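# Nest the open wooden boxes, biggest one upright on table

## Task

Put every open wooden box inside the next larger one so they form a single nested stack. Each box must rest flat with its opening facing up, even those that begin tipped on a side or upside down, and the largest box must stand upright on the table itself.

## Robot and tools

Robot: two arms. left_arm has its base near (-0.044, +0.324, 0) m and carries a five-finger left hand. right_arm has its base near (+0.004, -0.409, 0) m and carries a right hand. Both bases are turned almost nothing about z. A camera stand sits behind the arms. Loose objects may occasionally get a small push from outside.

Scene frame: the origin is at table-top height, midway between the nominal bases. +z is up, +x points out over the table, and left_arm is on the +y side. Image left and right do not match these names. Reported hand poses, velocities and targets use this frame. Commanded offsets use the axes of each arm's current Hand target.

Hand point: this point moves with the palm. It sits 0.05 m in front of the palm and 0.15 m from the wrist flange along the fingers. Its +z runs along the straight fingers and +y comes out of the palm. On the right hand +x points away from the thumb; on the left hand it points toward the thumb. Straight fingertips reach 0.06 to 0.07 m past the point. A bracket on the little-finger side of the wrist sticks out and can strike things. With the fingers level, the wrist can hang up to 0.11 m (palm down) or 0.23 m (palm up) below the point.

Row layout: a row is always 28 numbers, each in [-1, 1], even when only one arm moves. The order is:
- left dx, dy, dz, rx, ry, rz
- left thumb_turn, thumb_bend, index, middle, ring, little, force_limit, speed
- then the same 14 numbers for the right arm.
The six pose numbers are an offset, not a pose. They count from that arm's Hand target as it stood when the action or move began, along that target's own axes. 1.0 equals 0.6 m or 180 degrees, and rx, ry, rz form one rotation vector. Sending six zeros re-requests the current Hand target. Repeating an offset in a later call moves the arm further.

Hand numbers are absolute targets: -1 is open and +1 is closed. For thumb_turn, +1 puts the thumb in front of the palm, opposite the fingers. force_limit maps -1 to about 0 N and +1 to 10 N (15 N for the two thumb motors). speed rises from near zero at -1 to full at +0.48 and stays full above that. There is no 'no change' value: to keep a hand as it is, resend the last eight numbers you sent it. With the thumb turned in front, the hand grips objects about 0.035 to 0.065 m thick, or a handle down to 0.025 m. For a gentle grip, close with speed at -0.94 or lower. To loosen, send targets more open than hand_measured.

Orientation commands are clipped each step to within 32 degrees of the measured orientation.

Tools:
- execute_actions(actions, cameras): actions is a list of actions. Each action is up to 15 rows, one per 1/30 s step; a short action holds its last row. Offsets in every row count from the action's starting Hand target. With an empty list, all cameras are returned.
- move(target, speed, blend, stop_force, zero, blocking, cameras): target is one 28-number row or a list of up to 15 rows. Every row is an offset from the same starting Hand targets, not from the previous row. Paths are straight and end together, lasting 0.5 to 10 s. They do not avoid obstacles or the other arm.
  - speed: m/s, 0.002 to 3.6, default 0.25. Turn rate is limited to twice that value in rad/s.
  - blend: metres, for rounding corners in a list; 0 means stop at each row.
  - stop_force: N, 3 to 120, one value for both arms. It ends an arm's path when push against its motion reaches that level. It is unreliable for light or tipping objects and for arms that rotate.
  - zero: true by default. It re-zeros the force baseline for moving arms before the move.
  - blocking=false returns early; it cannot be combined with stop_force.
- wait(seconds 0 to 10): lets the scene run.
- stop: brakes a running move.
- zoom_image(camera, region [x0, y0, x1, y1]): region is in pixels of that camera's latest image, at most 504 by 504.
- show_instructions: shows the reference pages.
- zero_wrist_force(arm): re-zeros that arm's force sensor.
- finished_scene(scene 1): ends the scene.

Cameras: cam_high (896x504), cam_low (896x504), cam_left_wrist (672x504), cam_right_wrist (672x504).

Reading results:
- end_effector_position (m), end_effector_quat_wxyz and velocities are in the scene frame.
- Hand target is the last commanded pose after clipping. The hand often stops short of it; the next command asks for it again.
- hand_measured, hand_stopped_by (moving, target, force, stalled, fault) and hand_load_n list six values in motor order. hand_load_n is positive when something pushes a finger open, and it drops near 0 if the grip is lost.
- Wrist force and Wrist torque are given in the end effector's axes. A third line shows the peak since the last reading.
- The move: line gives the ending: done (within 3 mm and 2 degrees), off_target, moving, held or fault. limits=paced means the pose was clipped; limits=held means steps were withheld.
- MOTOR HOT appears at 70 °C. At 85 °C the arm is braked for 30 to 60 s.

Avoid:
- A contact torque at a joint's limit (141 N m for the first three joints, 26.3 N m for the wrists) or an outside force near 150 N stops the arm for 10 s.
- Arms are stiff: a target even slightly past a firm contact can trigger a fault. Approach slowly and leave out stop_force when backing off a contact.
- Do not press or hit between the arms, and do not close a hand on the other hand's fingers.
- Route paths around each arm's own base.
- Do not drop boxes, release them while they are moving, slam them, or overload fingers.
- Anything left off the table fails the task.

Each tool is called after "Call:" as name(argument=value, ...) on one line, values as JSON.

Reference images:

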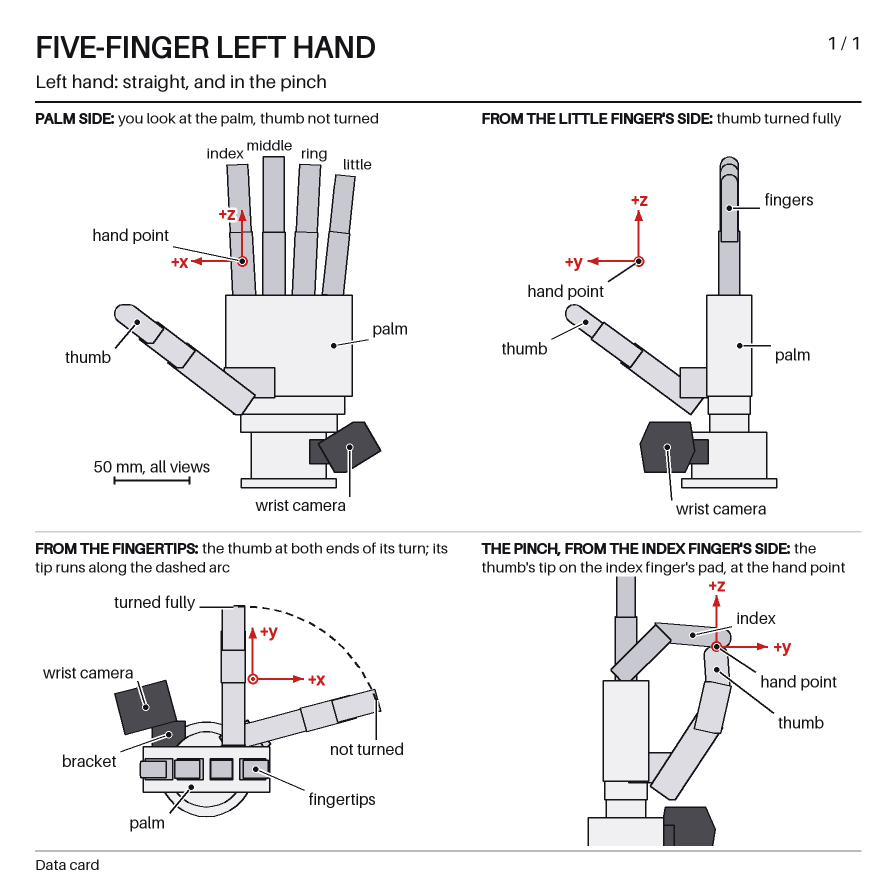

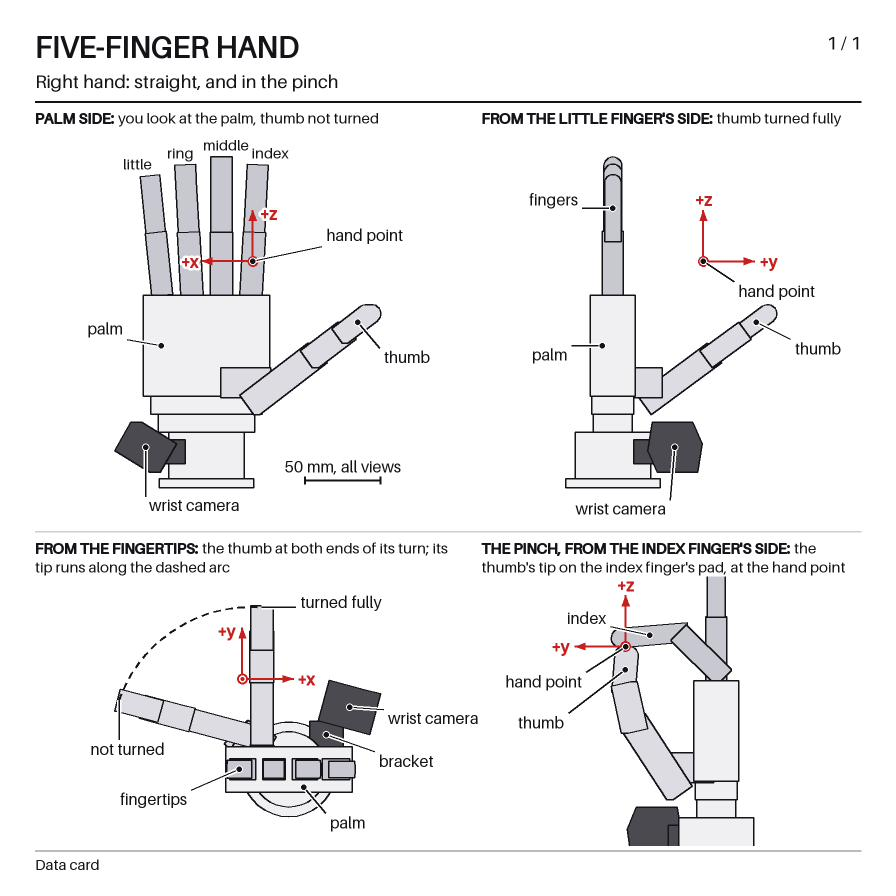

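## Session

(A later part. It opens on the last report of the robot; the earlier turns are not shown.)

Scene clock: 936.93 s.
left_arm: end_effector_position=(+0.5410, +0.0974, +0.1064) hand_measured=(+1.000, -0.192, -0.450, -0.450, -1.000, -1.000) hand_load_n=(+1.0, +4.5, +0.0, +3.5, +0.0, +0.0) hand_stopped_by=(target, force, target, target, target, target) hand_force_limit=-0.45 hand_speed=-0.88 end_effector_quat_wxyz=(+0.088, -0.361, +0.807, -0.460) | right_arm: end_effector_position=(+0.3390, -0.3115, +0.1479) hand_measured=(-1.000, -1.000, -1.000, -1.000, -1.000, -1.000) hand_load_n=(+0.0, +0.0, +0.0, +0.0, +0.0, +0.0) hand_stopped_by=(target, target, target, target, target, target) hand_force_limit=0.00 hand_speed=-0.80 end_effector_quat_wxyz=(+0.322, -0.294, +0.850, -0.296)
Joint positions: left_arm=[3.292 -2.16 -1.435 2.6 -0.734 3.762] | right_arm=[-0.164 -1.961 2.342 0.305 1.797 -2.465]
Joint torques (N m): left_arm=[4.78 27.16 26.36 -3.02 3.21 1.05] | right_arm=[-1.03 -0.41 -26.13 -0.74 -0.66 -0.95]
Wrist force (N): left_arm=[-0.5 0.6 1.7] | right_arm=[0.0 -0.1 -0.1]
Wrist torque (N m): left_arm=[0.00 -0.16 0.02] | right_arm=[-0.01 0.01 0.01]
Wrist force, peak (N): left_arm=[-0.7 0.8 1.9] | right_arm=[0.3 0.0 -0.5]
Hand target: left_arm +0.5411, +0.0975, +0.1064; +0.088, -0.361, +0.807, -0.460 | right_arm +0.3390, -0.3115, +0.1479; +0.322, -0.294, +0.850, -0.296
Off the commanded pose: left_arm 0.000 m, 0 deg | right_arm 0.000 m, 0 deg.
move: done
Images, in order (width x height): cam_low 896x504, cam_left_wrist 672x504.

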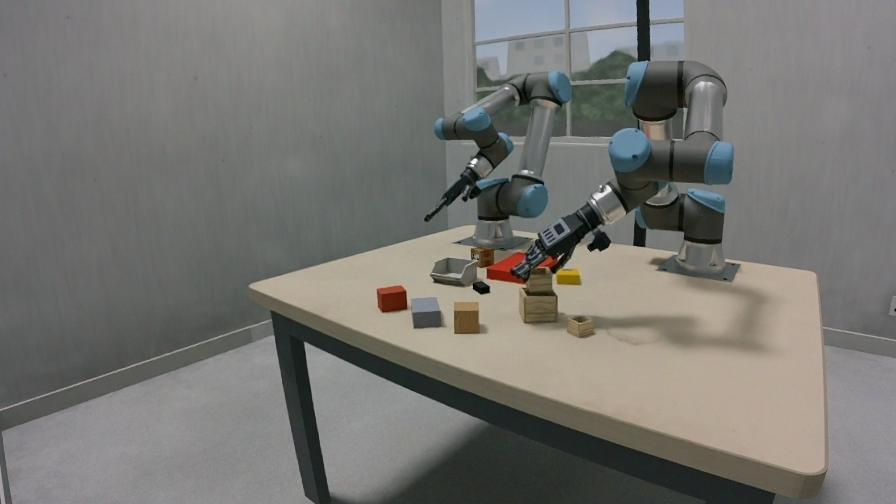

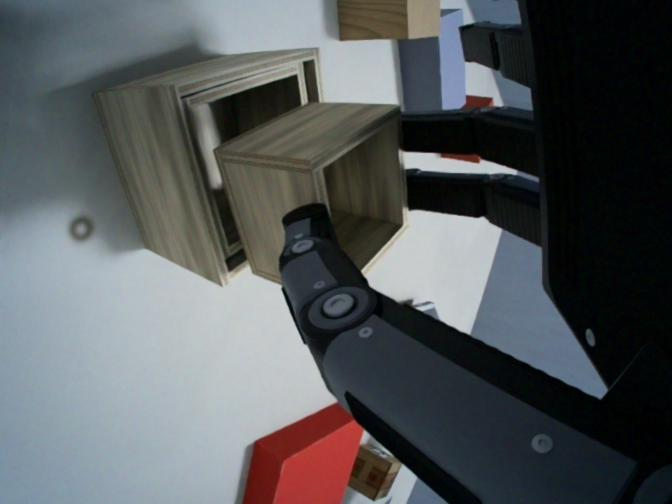

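Call:
move(target=[[0,-0.0014,0.0020,0,0,0,1,0.1,-0.45,-0.45,-1,-1,-0.45,-0.88,0,0,0,0,0,0,-1,-1,-1,-1,-1,-1,0.0,-0.8],[-0.0064,0.0254,0.0208,0,0,0,1,0.1,-0.45,-0.45,-1,-1,-0.45,-0.88,0,0,0,0,0,0,-1,-1,-1,-1,-1,-1,0.0,-0.8]], speed=0.012, stop_force=3, cameras=["cam_low","cam_left_wrist"])

Call:
zoom_image(camera="cam_low", region=[515, 265, 565, 305])

Call:
zoom_image(camera="cam_left_wrist", region=[80, 50, 430, 300])

Scene clock: 961.37 s.
left_arm: end_effector_position=(+0.5421, +0.0964, +0.0980) hand_measured=(+1.000, -0.192, -0.450, -0.450, -1.000, -1.000) hand_load_n=(+0.5, +4.5, +1.0, +3.5, +0.0, +0.0) hand_stopped_by=(target, force, target, target, target, target) hand_force_limit=-0.45 hand_speed=-0.88 end_effector_quat_wxyz=(+0.088, -0.361, +0.807, -0.460) | right_arm: end_effector_position=(+0.3390, -0.3115, +0.1479) hand_measured=(-1.000, -1.000, -1.000, -1.000, -1.000, -1.000) hand_load_n=(+0.0, +0.0, -0.5, +0.0, +0.0, +0.0) hand_stopped_by=(target, target, target, target, target, target) hand_force_limit=0.00 hand_speed=-0.80 end_effector_quat_wxyz=(+0.322, -0.294, +0.850, -0.296)
Joint positions: left_arm=[3.29 -2.171 -1.44 2.618 -0.735 3.759] | right_arm=[-0.164 -1.961 2.342 0.305 1.797 -2.465]
Joint torques (N m): left_arm=[4.36 50.27 25.61 -1.42 -0.81 0.89] | right_arm=[-0.21 -0.28 -26.45 -0.83 -0.74 -0.68]
Wrist force (N): left_arm=[-0.5 0.4 1.9] | right_arm=[0.0 0.1 0.0]
Wrist torque (N m): left_arm=[-0.03 -0.15 0.05] | right_arm=[0.02 -0.01 0.02]
Wrist force, peak (N): left_arm=[-1.2 -3.6 -0.4] | right_arm=[0.1 0.1 -0.5]
Hand target: left_arm +0.5421, +0.0964, +0.0980; +0.088, -0.361, +0.807, -0.460 (not the last commanded pose) | right_arm +0.3390, -0.3115, +0.1479; +0.322, -0.294, +0.850, -0.296
Off the commanded pose: left_arm 0.012 m, 0 deg | right_arm 0.000 m, 0 deg.
move: contact (left_arm); path passed 1 of 2 targets
Images, in order (width x height): cam_low 896x504, cam_left_wrist 672x504.

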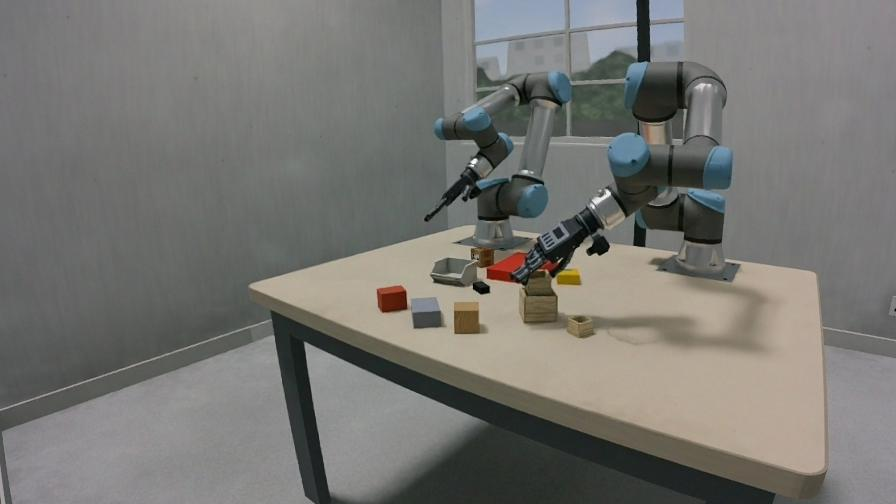

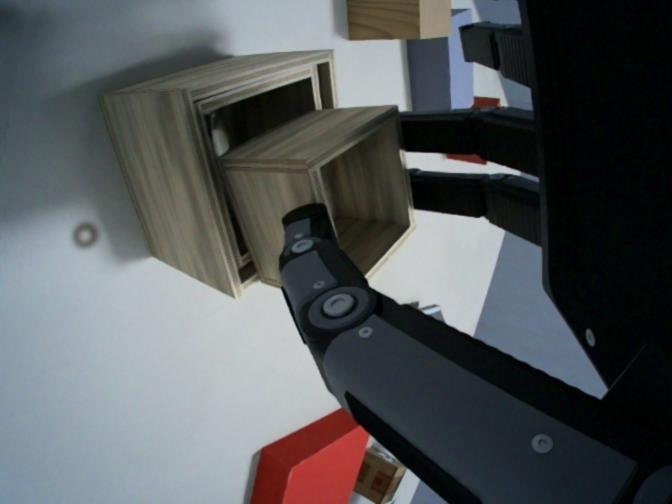

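Scaled by 10.080 from the camera's 896x504 image, which has a finer 1280x720 frame.

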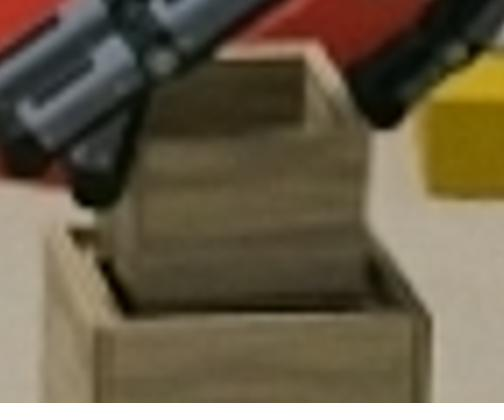

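Scaled by 1.440 from the camera's 672x504 image, which has a finer 960x720 frame.

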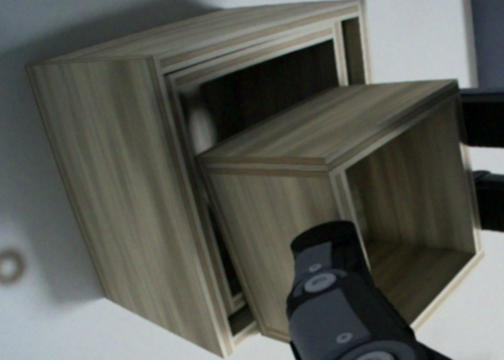

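Call:
wait(seconds=0.1, cameras=["cam_high","cam_low","cam_left_wrist"])

Call:
zoom_image(camera="cam_high", region=[460, 290, 510, 340])

Call:
zoom_image(camera="cam_left_wrist", region=[160, 50, 420, 290])

Scene clock: 978.43 s.
left_arm: end_effector_position=(+0.5421, +0.0964, +0.0980) hand_measured=(+1.000, -0.192, -0.450, -0.450, -1.000, -1.000) hand_load_n=(+0.5, +4.5, +1.5, +3.0, +0.0, +0.0) hand_stopped_by=(target, force, target, target, target, target) hand_force_limit=-0.45 hand_speed=-0.88 end_effector_quat_wxyz=(+0.088, -0.361, +0.807, -0.460) | right_arm: end_effector_position=(+0.3390, -0.3115, +0.1479) hand_measured=(-1.000, -1.000, -1.000, -1.000, -1.000, -1.000) hand_load_n=(+0.0, +0.0, +0.0, +0.0, +0.0, +0.0) hand_stopped_by=(target, target, target, target, target, target) hand_force_limit=0.00 hand_speed=-0.80 end_effector_quat_wxyz=(+0.322, -0.294, +0.850, -0.296)
Joint positions: left_arm=[3.29 -2.171 -1.44 2.618 -0.735 3.759] | right_arm=[-0.164 -1.961 2.342 0.305 1.797 -2.465]
Joint torques (N m): left_arm=[2.01 51.05 25.8 -0.53 -0.83 0.79] | right_arm=[-0.6 0.08 -26.99 -0.78 -0.69 -0.83]
Wrist force (N): left_arm=[-0.6 0.4 1.8] | right_arm=[0.2 -0.1 -0.1]
Wrist torque (N m): left_arm=[-0.03 -0.14 0.05] | right_arm=[-0.01 -0.03 0.01]
Wrist force, peak (N): left_arm=[-0.4 0.5 2.1] | right_arm=[0.1 0.3 -0.4]
Hand target: left_arm +0.5421, +0.0964, +0.0980; +0.088, -0.361, +0.807, -0.460 (not the last commanded pose) | right_arm +0.3390, -0.3115, +0.1479; +0.322, -0.294, +0.850, -0.296
Off the commanded pose: left_arm 0.012 m, 0 deg | right_arm 0.000 m, 0 deg.
wait: 0.10 s; at rest from the start
Images, in order (width x height): cam_high 896x504, cam_low 896x504, cam_left_wrist 672x504.

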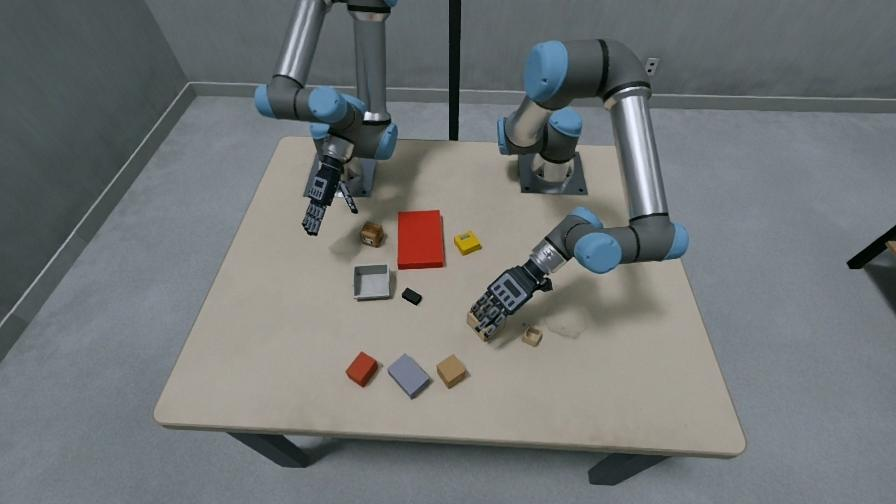

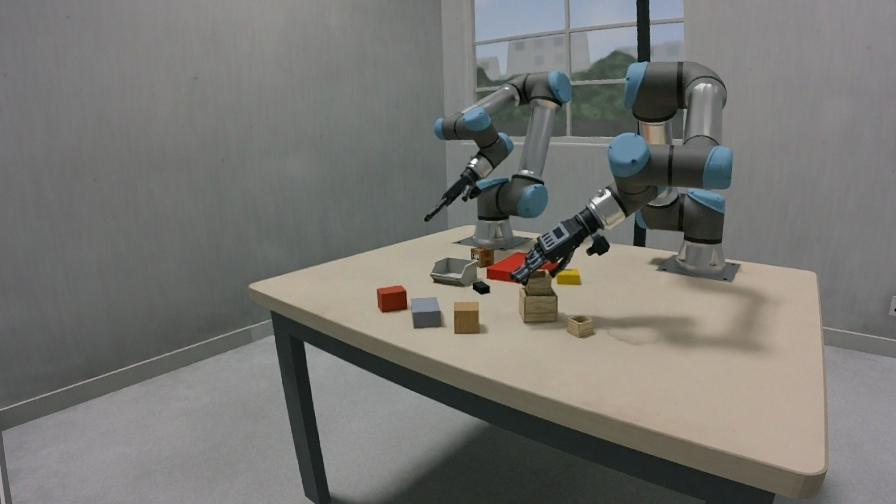

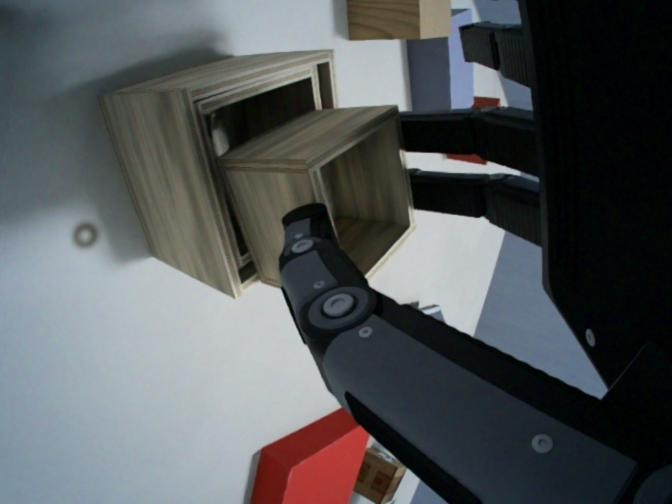

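Scaled by 10.080 from the camera's 896x504 image, which has a finer 1280x720 frame.

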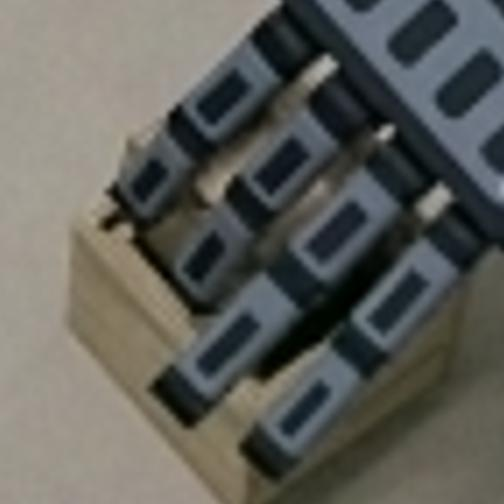

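Scaled by 1.938 from the camera's 672x504 image, which has a finer 960x720 frame.

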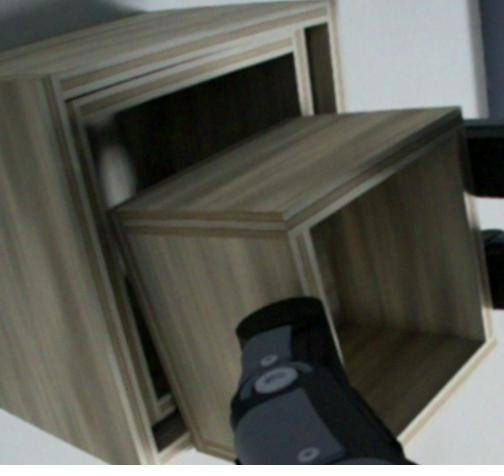

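Call:
move(target=[-0.0099,-0.0155,-0.0108,0,-0.0080,0.0114,1,0.1,-0.45,-0.45,-1,-1,-0.45,-0.88,0,0,0,0,0,0,-1,-1,-1,-1,-1,-1,0.0,-0.8], speed=0.05, cameras=["cam_low","cam_left_wrist"])

Call:
zoom_image(camera="cam_low", region=[515, 265, 565, 305])

Call:
zoom_image(camera="cam_left_wrist", region=[80, 50, 430, 300])

Scene clock: 995.80 s.
left_arm: end_effector_position=(+0.5481, +0.1019, +0.1081) hand_measured=(+1.000, -0.192, -0.450, -0.450, -1.000, -1.000) hand_load_n=(+0.5, +4.5, +1.5, +3.0, +0.0, +0.0) hand_stopped_by=(target, force, target, target, target, target) hand_force_limit=-0.45 hand_speed=-0.88 end_effector_quat_wxyz=(+0.106, -0.352, +0.812, -0.454) | right_arm: end_effector_position=(+0.3390, -0.3115, +0.1479) hand_measured=(-1.000, -1.000, -1.000, -1.000, -1.000, -1.000) hand_load_n=(-0.5, +0.0, +0.0, +0.0, +0.0, +0.0) hand_stopped_by=(target, target, target, target, target, target) hand_force_limit=0.00 hand_speed=-0.80 end_effector_quat_wxyz=(+0.322, -0.294, +0.850, -0.296)
Joint positions: left_arm=[3.29 -2.153 -1.428 2.611 -0.756 3.779] | right_arm=[-0.164 -1.961 2.342 0.305 1.797 -2.465]
Joint torques (N m): left_arm=[-6.56 27.77 13.17 -1.45 1.92 -1.28] | right_arm=[-0.57 0.56 -27.37 -0.87 -0.85 -0.78]
Wrist force (N): left_arm=[-0.6 0.4 1.8] | right_arm=[0.1 0.0 -0.1]
Wrist torque (N m): left_arm=[-0.03 -0.13 -0.08] | right_arm=[0.01 -0.01 0.01]
Wrist force, peak (N): left_arm=[-0.6 0.3 2.1] | right_arm=[-0.1 0.0 -0.5]
Hand target: left_arm +0.5480, +0.1018, +0.1080; +0.106, -0.352, +0.812, -0.454 | right_arm +0.3390, -0.3115, +0.1479; +0.322, -0.294, +0.850, -0.296
Off the commanded pose: left_arm 0.000 m, 0 deg | right_arm 0.000 m, 0 deg.
move: done
Images, in order (width x height): cam_low 896x504, cam_left_wrist 672x504.

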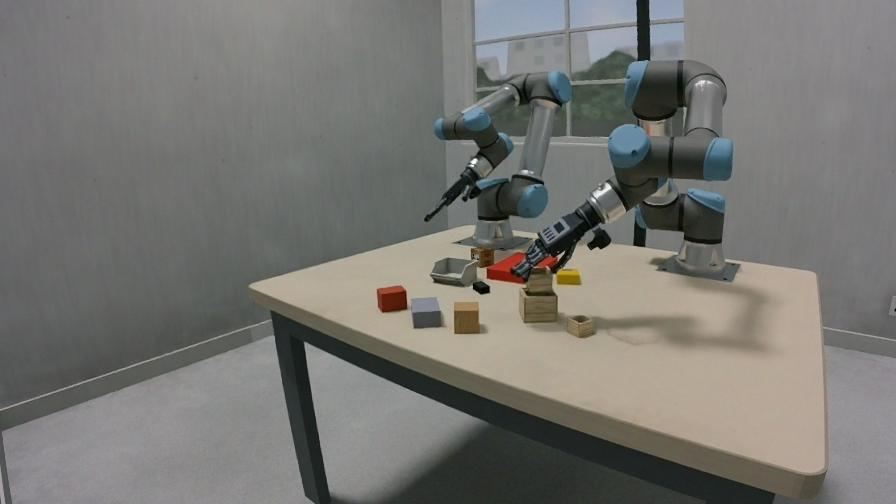

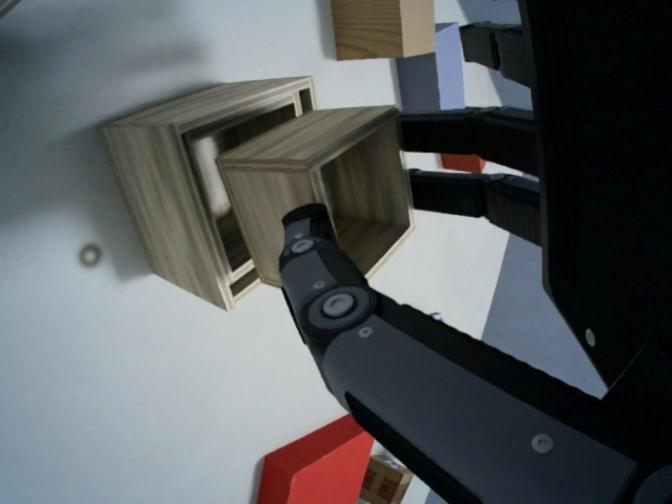

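Scaled by 10.080 from the camera's 896x504 image, which has a finer 1280x720 frame.

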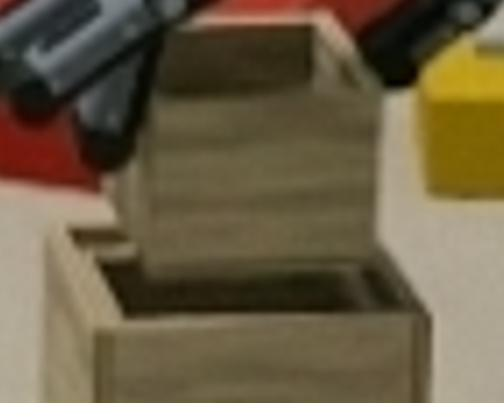

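Scaled by 1.440 from the camera's 672x504 image, which has a finer 960x720 frame.

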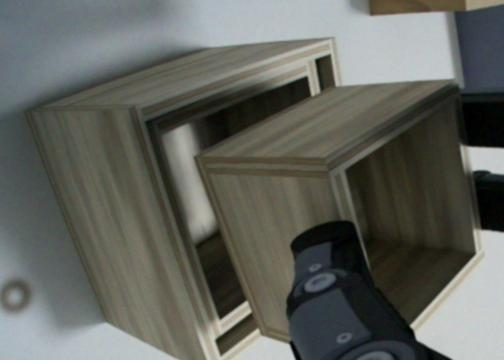

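Call:
move(target=[0,0,0,0,0,0,1,0.15,-0.45,-0.45,-1,-1,-0.1,-0.92,0,0,0,0,0,0,-1,-1,-1,-1,-1,-1,0.0,-0.8])

Call:
move(target=[-0.0013,0.0003,0.0004,-0.0013,-0.0087,0.0241,1,0.15,-0.45,-0.45,-1,-1,-0.1,-0.92,0,0,0,0,0,0,-1,-1,-1,-1,-1,-1,0.0,-0.8], speed=0.05, cameras=["cam_low","cam_left_wrist"])

Call:
zoom_image(camera="cam_low", region=[515, 265, 565, 305])

Call:
zoom_image(camera="cam_left_wrist", region=[80, 50, 430, 300])

Scene clock: 1010.40 s.
left_arm: end_effector_position=(+0.5480, +0.1018, +0.1080) hand_measured=(+1.000, -0.184, -0.450, -0.450, -1.000, -1.000) hand_load_n=(+0.5, +6.5, +2.0, +4.5, +0.0, +0.0) hand_stopped_by=(target, force, target, target, target, target) hand_force_limit=-0.10 hand_speed=-0.92 end_effector_quat_wxyz=(+0.106, -0.352, +0.812, -0.454) | right_arm: end_effector_position=(+0.3390, -0.3115, +0.1479) hand_measured=(-1.000, -1.000, -1.000, -1.000, -1.000, -1.000) hand_load_n=(+0.0, +0.0, +0.0, +0.0, +0.0, +0.0) hand_stopped_by=(target, target, target, target, target, target) hand_force_limit=0.00 hand_speed=-0.80 end_effector_quat_wxyz=(+0.322, -0.294, +0.850, -0.296)
Joint positions: left_arm=[3.29 -2.154 -1.429 2.611 -0.755 3.779] | right_arm=[-0.164 -1.961 2.342 0.305 1.797 -2.465]
Joint torques (N m): left_arm=[-6.4 26.56 5.99 0.13 3 -1.53] | right_arm=[-0.75 -0.04 -26.51 -0.75 -0.74 -0.79]
Wrist force (N): left_arm=[-0.5 0.4 1.7] | right_arm=[0.0 -0.1 0.0]
Wrist torque (N m): left_arm=[-0.03 -0.14 -0.06] | right_arm=[-0.02 0.00 0.01]
Wrist force, peak (N): left_arm=[-0.6 0.5 1.9] | right_arm=[0.3 0.4 -0.3]
Hand target: left_arm +0.5480, +0.1018, +0.1080; +0.106, -0.352, +0.812, -0.454 | right_arm +0.3390, -0.3115, +0.1479; +0.322, -0.294, +0.850, -0.296
Off the commanded pose: left_arm 0.000 m, 0 deg | right_arm 0.000 m, 0 deg.
move: done

Scene clock: 1011.47 s.
left_arm: end_effector_position=(+0.5486, +0.1022, +0.1076) hand_measured=(+1.000, -0.184, -0.450, -0.450, -1.000, -1.000) hand_load_n=(+0.5, +6.5, +2.0, +4.5, +0.0, +0.0) hand_stopped_by=(target, force, target, target, target, target) hand_force_limit=-0.10 hand_speed=-0.92 end_effector_quat_wxyz=(+0.134, -0.327, +0.824, -0.443) | right_arm: end_effector_position=(+0.3390, -0.3115, +0.1479) hand_measured=(-1.000, -1.000, -1.000, -1.000, -1.000, -1.000) hand_load_n=(-0.5, +0.0, +0.0, +0.0, +0.0, +0.0) hand_stopped_by=(target, target, target, target, target, target) hand_force_limit=0.00 hand_speed=-0.80 end_effector_quat_wxyz=(+0.322, -0.294, +0.850, -0.296)
Joint positions: left_arm=[3.276 -2.13 -1.448 2.639 -0.788 3.824] | right_arm=[-0.164 -1.961 2.342 0.305 1.797 -2.465]
Joint torques (N m): left_arm=[4 30.37 18.59 -2.48 1.79 -1.4] | right_arm=[-1.02 0.49 -27 -0.88 -0.84 -0.87]
Wrist force (N): left_arm=[-0.4 0.3 1.8] | right_arm=[0.0 -0.1 -0.2]
Wrist torque (N m): left_arm=[-0.05 -0.13 -0.08] | right_arm=[0.00 0.00 0.01]
Wrist force, peak (N): left_arm=[-0.4 0.5 2.0] | right_arm=[0.2 0.0 -0.4]
Hand target: left_arm +0.5486, +0.1022, +0.1076; +0.133, -0.328, +0.824, -0.443 | right_arm +0.3390, -0.3115, +0.1479; +0.322, -0.294, +0.850, -0.296
Off the commanded pose: left_arm 0.000 m, 0 deg | right_arm 0.000 m, 0 deg.
move: done
Images, in order (width x height): cam_low 896x504, cam_left_wrist 672x504.

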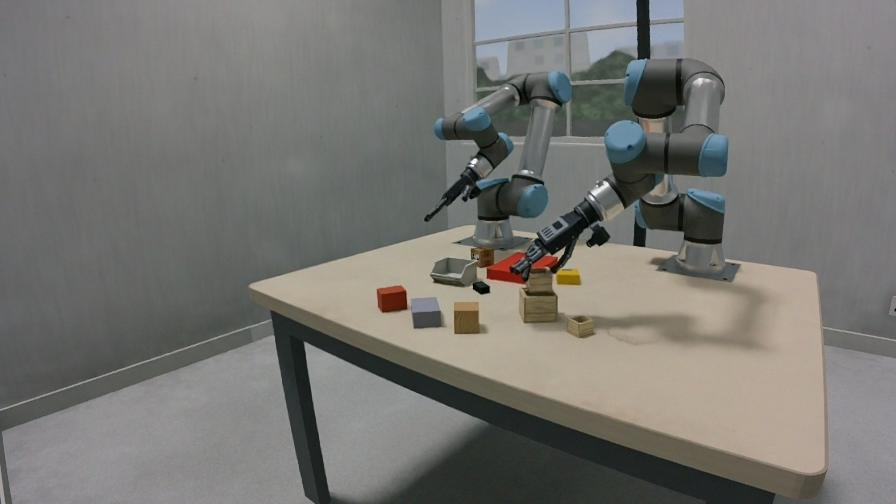

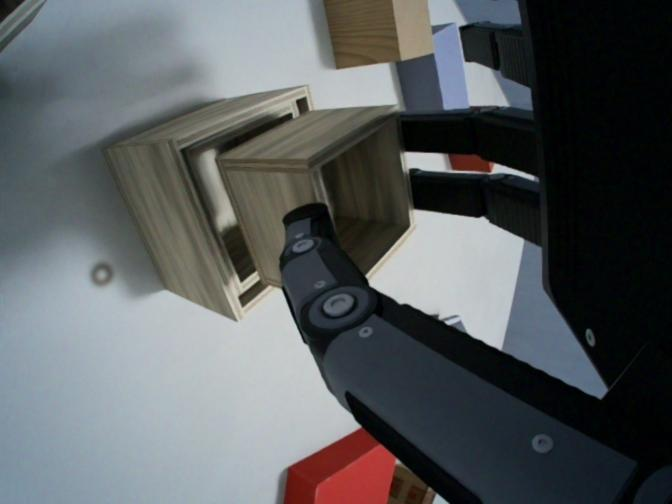

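Scaled by 10.080 from the camera's 896x504 image, which has a finer 1280x720 frame.

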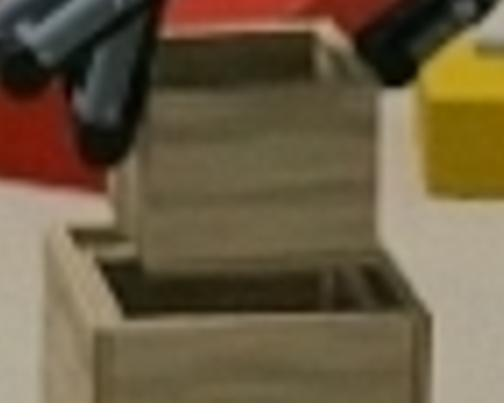

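Scaled by 1.440 from the camera's 672x504 image, which has a finer 960x720 frame.

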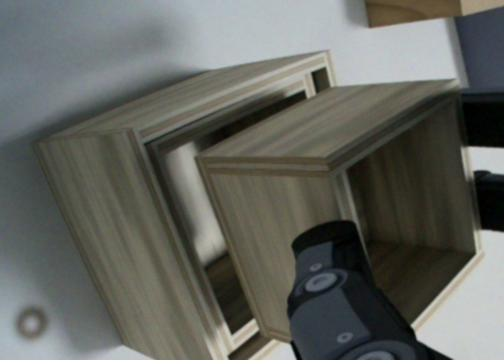

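Call:
zoom_image(camera="cam_low", region=[522, 262, 546, 296])

Call:
zoom_image(camera="cam_low", region=[540, 262, 564, 296])

Call:
zoom_image(camera="cam_left_wrist", region=[160, 70, 340, 200])

Call:
zoom_image(camera="cam_left_wrist", region=[140, 190, 320, 330])

Scaled by 14.824 from the camera's 896x504 image, which has a finer 1280x720 frame.

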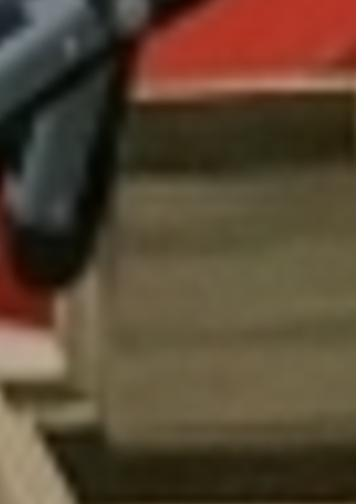

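Scaled by 14.824 from the camera's 896x504 image, which has a finer 1280x720 frame.

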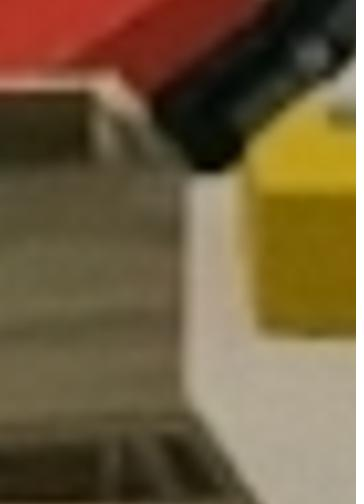

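Scaled by 2.800 from the camera's 672x504 image, which has a finer 960x720 frame.

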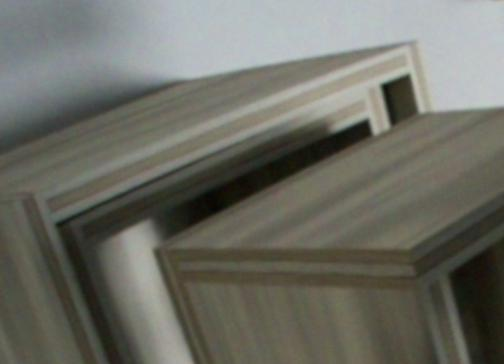

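Scaled by 2.800 from the camera's 672x504 image, which has a finer 960x720 frame.

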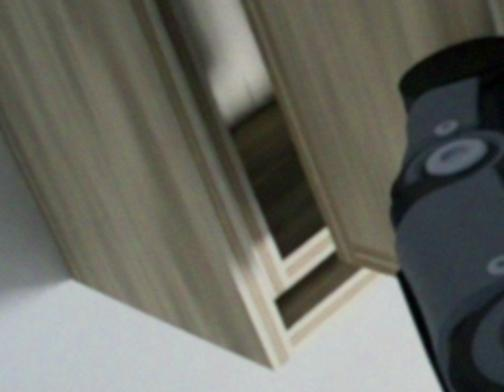

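Call:
move(target=[0,0,0,-0.0010,0.0114,0.0080,1,0.15,-0.45,-0.45,-1,-1,-0.1,-0.92,0,0,0,0,0,0,-1,-1,-1,-1,-1,-1,0.0,-0.8], speed=0.05)

Call:
move(target=[-0.0026,0.0300,0.0210,0,0,0,1,0.15,-0.45,-0.45,-1,-1,-0.1,-0.92,0,0,0,0,0,0,-1,-1,-1,-1,-1,-1,0.0,-0.8], speed=0.012, stop_force=3, cameras=["cam_low","cam_left_wrist"])

Call:
zoom_image(camera="cam_left_wrist", region=[160, 70, 340, 200])

Call:
zoom_image(camera="cam_left_wrist", region=[140, 190, 320, 330])

Scene clock: 1056.07 s.
left_arm: end_effector_position=(+0.5487, +0.1022, +0.1075) hand_measured=(+1.000, -0.184, -0.450, -0.450, -1.000, -1.000) hand_load_n=(+1.0, +6.5, +2.0, +4.0, +0.0, -0.5) hand_stopped_by=(target, force, target, target, target, target) hand_force_limit=-0.10 hand_speed=-0.92 end_effector_quat_wxyz=(+0.124, -0.309, +0.831, -0.446) end_effector_velocity=(+0.000, +0.000, -0.001) end_effector_angular_velocity=(-0.001, +0.000, +0.003) | right_arm: end_effector_position=(+0.3390, -0.3115, +0.1479) hand_measured=(-1.000, -1.000, -1.000, -1.000, -1.000, -1.000) hand_load_n=(+0.0, +0.0, -0.5, +0.0, +0.0, +0.0) hand_stopped_by=(target, target, target, target, target, target) hand_force_limit=0.00 hand_speed=-0.80 end_effector_quat_wxyz=(+0.322, -0.294, +0.850, -0.296)
Joint positions: left_arm=[3.281 -2.154 -1.42 2.592 -0.76 3.881] | right_arm=[-0.164 -1.961 2.342 0.305 1.797 -2.465]
Joint velocities: left_arm=[0 0.001 -0.002 0.005 -0.001 -0.004] | right_arm=[within noise]
Joint torques (N m): left_arm=[-0.2 50.34 6.61 0.22 -1.29 -1.56] | right_arm=[-0.93 0.06 -26.52 -1.02 -0.83 -1.02]
Wrist force (N): left_arm=[-0.1 0.3 1.9] | right_arm=[0.0 0.1 -0.1]
Wrist torque (N m): left_arm=[-0.08 -0.17 0.02] | right_arm=[0.01 0.00 0.01]
Wrist force, peak (N): left_arm=[-0.5 0.5 2.0] | right_arm=[-0.2 -0.1 -0.5]
Hand target: left_arm +0.5486, +0.1022, +0.1076; +0.124, -0.309, +0.831, -0.446 | right_arm +0.3390, -0.3115, +0.1479; +0.322, -0.294, +0.850, -0.296
Off the commanded pose: left_arm 0.000 m, 0 deg | right_arm 0.000 m, 0 deg.
move: done

Scene clock: 1059.27 s.
left_arm: end_effector_position=(+0.5486, +0.1022, +0.0855) hand_measured=(+1.000, -0.184, -0.450, -0.450, -1.000, -1.000) hand_load_n=(+1.0, +6.5, +2.0, +4.5, +0.0, +0.0) hand_stopped_by=(target, force, target, target, target, target) hand_force_limit=-0.10 hand_speed=-0.92 end_effector_quat_wxyz=(+0.124, -0.309, +0.831, -0.446) | right_arm: end_effector_position=(+0.3390, -0.3115, +0.1479) hand_measured=(-1.000, -1.000, -1.000, -1.000, -1.000, -1.000) hand_load_n=(+0.0, +0.0, +0.5, +0.0, +0.0, +0.0) hand_stopped_by=(target, target, target, target, target, target) hand_force_limit=0.00 hand_speed=-0.80 end_effector_quat_wxyz=(+0.322, -0.294, +0.850, -0.296)
Joint positions: left_arm=[3.281 -2.177 -1.444 2.639 -0.76 3.881] | right_arm=[-0.164 -1.961 2.342 0.305 1.797 -2.465]
Joint torques (N m): left_arm=[3.69 50.65 25.87 -2.8 0.01 -0.6] | right_arm=[-1.05 0.14 -27.22 -0.99 -0.79 -0.91]
Wrist force (N): left_arm=[-0.2 0.3 1.9] | right_arm=[0.0 0.1 -0.2]
Wrist torque (N m): left_arm=[-0.07 -0.16 0.01] | right_arm=[0.02 0.00 0.01]
Wrist force, peak (N): left_arm=[-0.2 0.4 2.1] | right_arm=[0.3 -0.2 -0.4]
Hand target: left_arm +0.5486, +0.1022, +0.0855; +0.124, -0.309, +0.831, -0.446 | right_arm +0.3390, -0.3115, +0.1479; +0.322, -0.294, +0.850, -0.296
Off the commanded pose: left_arm 0.000 m, 0 deg | right_arm 0.000 m, 0 deg.
move: done
Images, in order (width x height): cam_low 896x504, cam_left_wrist 672x504.

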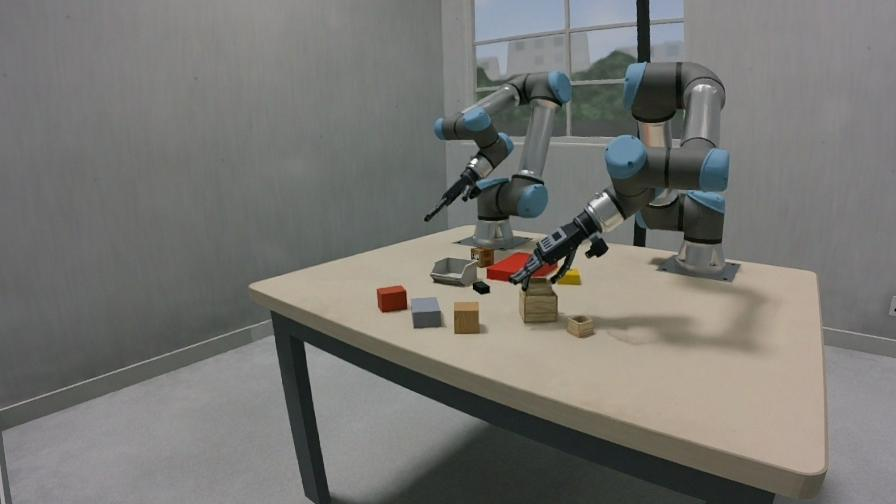

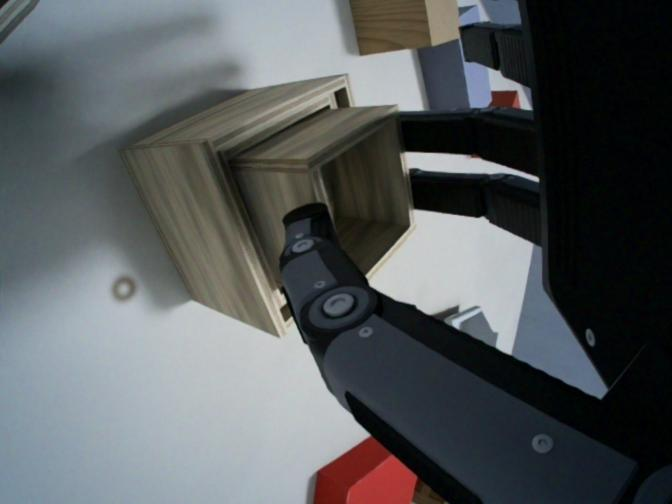

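Scaled by 2.800 from the camera's 672x504 image, which has a finer 960x720 frame.

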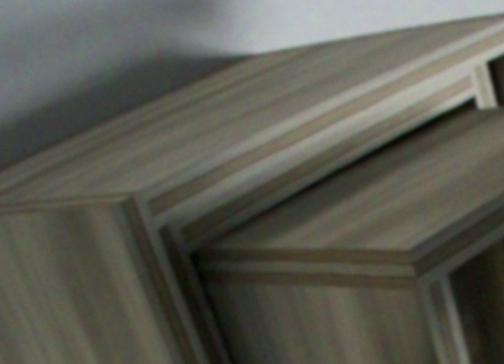

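Scaled by 2.800 from the camera's 672x504 image, which has a finer 960x720 frame.

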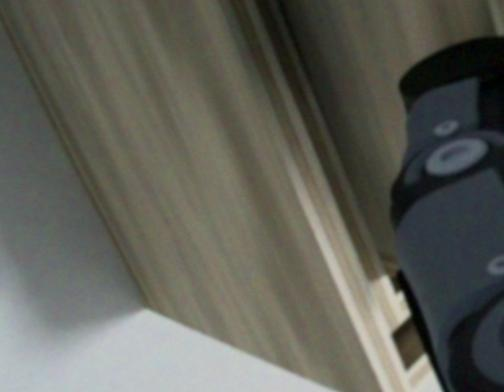

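Call:
move(target=[-0.0009,0.0102,0.0072,0,0,0,1,0.15,-0.45,-0.45,-1,-1,-0.1,-0.92,0,0,0,0,0,0,-1,-1,-1,-1,-1,-1,0.0,-0.8], speed=0.015, stop_force=3, cameras=["cam_low","cam_left_wrist"])

Call:
zoom_image(camera="cam_low", region=[515, 265, 565, 305])

Call:
zoom_image(camera="cam_left_wrist", region=[100, 60, 440, 340])

Scene clock: 1066.90 s.
left_arm: end_effector_position=(+0.5486, +0.1022, +0.0779) hand_measured=(+1.000, -0.184, -0.450, -0.450, -1.000, -1.000) hand_load_n=(+0.5, +6.5, +2.5, +5.0, +0.0, +0.0) hand_stopped_by=(target, force, target, target, target, target) hand_force_limit=-0.10 hand_speed=-0.92 end_effector_quat_wxyz=(+0.124, -0.309, +0.831, -0.446) | right_arm: end_effector_position=(+0.3390, -0.3115, +0.1479) hand_measured=(-1.000, -1.000, -1.000, -1.000, -1.000, -1.000) hand_load_n=(+0.0, +0.0, +0.0, +0.5, +0.0, +0.0) hand_stopped_by=(target, target, target, target, target, target) hand_force_limit=0.00 hand_speed=-0.80 end_effector_quat_wxyz=(+0.322, -0.294, +0.850, -0.296)
Joint positions: left_arm=[3.281 -2.185 -1.451 2.655 -0.76 3.881] | right_arm=[-0.164 -1.961 2.342 0.305 1.797 -2.465]
Joint torques (N m): left_arm=[1.09 45.45 22.59 -2.85 1 -1.11] | right_arm=[-0.28 -0.21 -26.52 -1.02 -0.93 -0.8]
Wrist force (N): left_arm=[0.0 -3.0 -0.9] | right_arm=[-0.1 -0.1 -0.1]
Wrist torque (N m): left_arm=[0.06 -0.21 0.10] | right_arm=[-0.01 0.01 0.01]
Wrist force, peak (N): left_arm=[0.1 -3.1 -1.0] | right_arm=[-0.1 0.3 -0.4]
Hand target: left_arm +0.5486, +0.1022, +0.0780; +0.124, -0.309, +0.831, -0.446 | right_arm +0.3390, -0.3115, +0.1479; +0.322, -0.294, +0.850, -0.296
Off the commanded pose: left_arm 0.000 m, 0 deg | right_arm 0.000 m, 0 deg.
move: contact (left_arm)
Images, in order (width x height): cam_low 896x504, cam_left_wrist 672x504.

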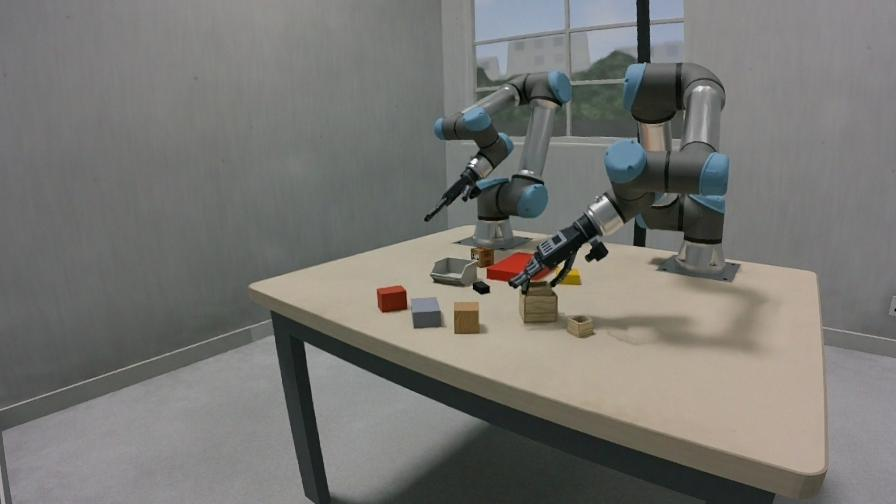

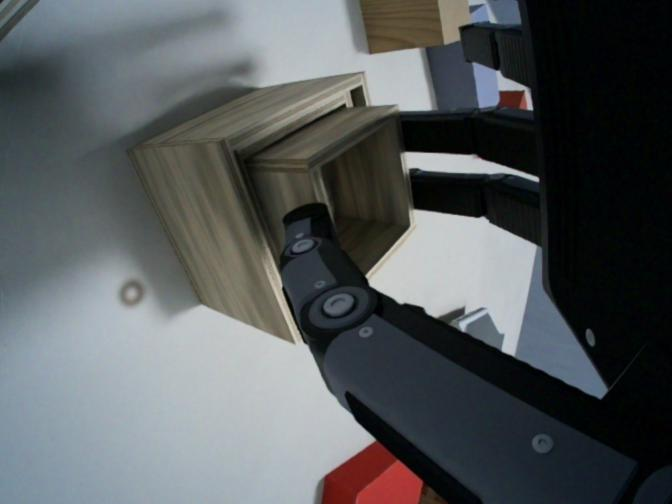

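Scaled by 10.080 from the camera's 896x504 image, which has a finer 1280x720 frame.

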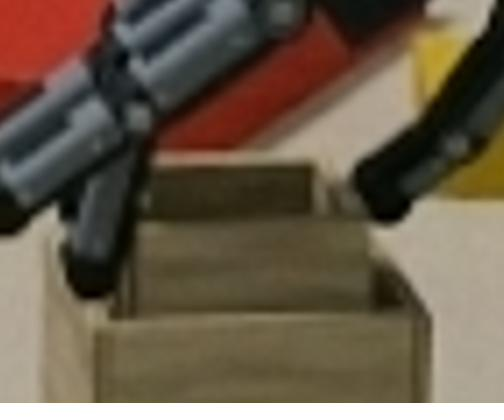

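Scaled by 1.482 from the camera's 672x504 image, which has a finer 960x720 frame.

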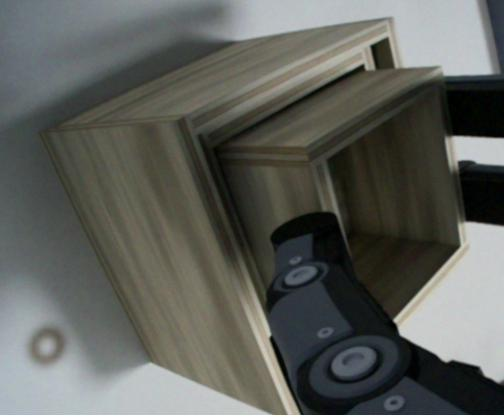

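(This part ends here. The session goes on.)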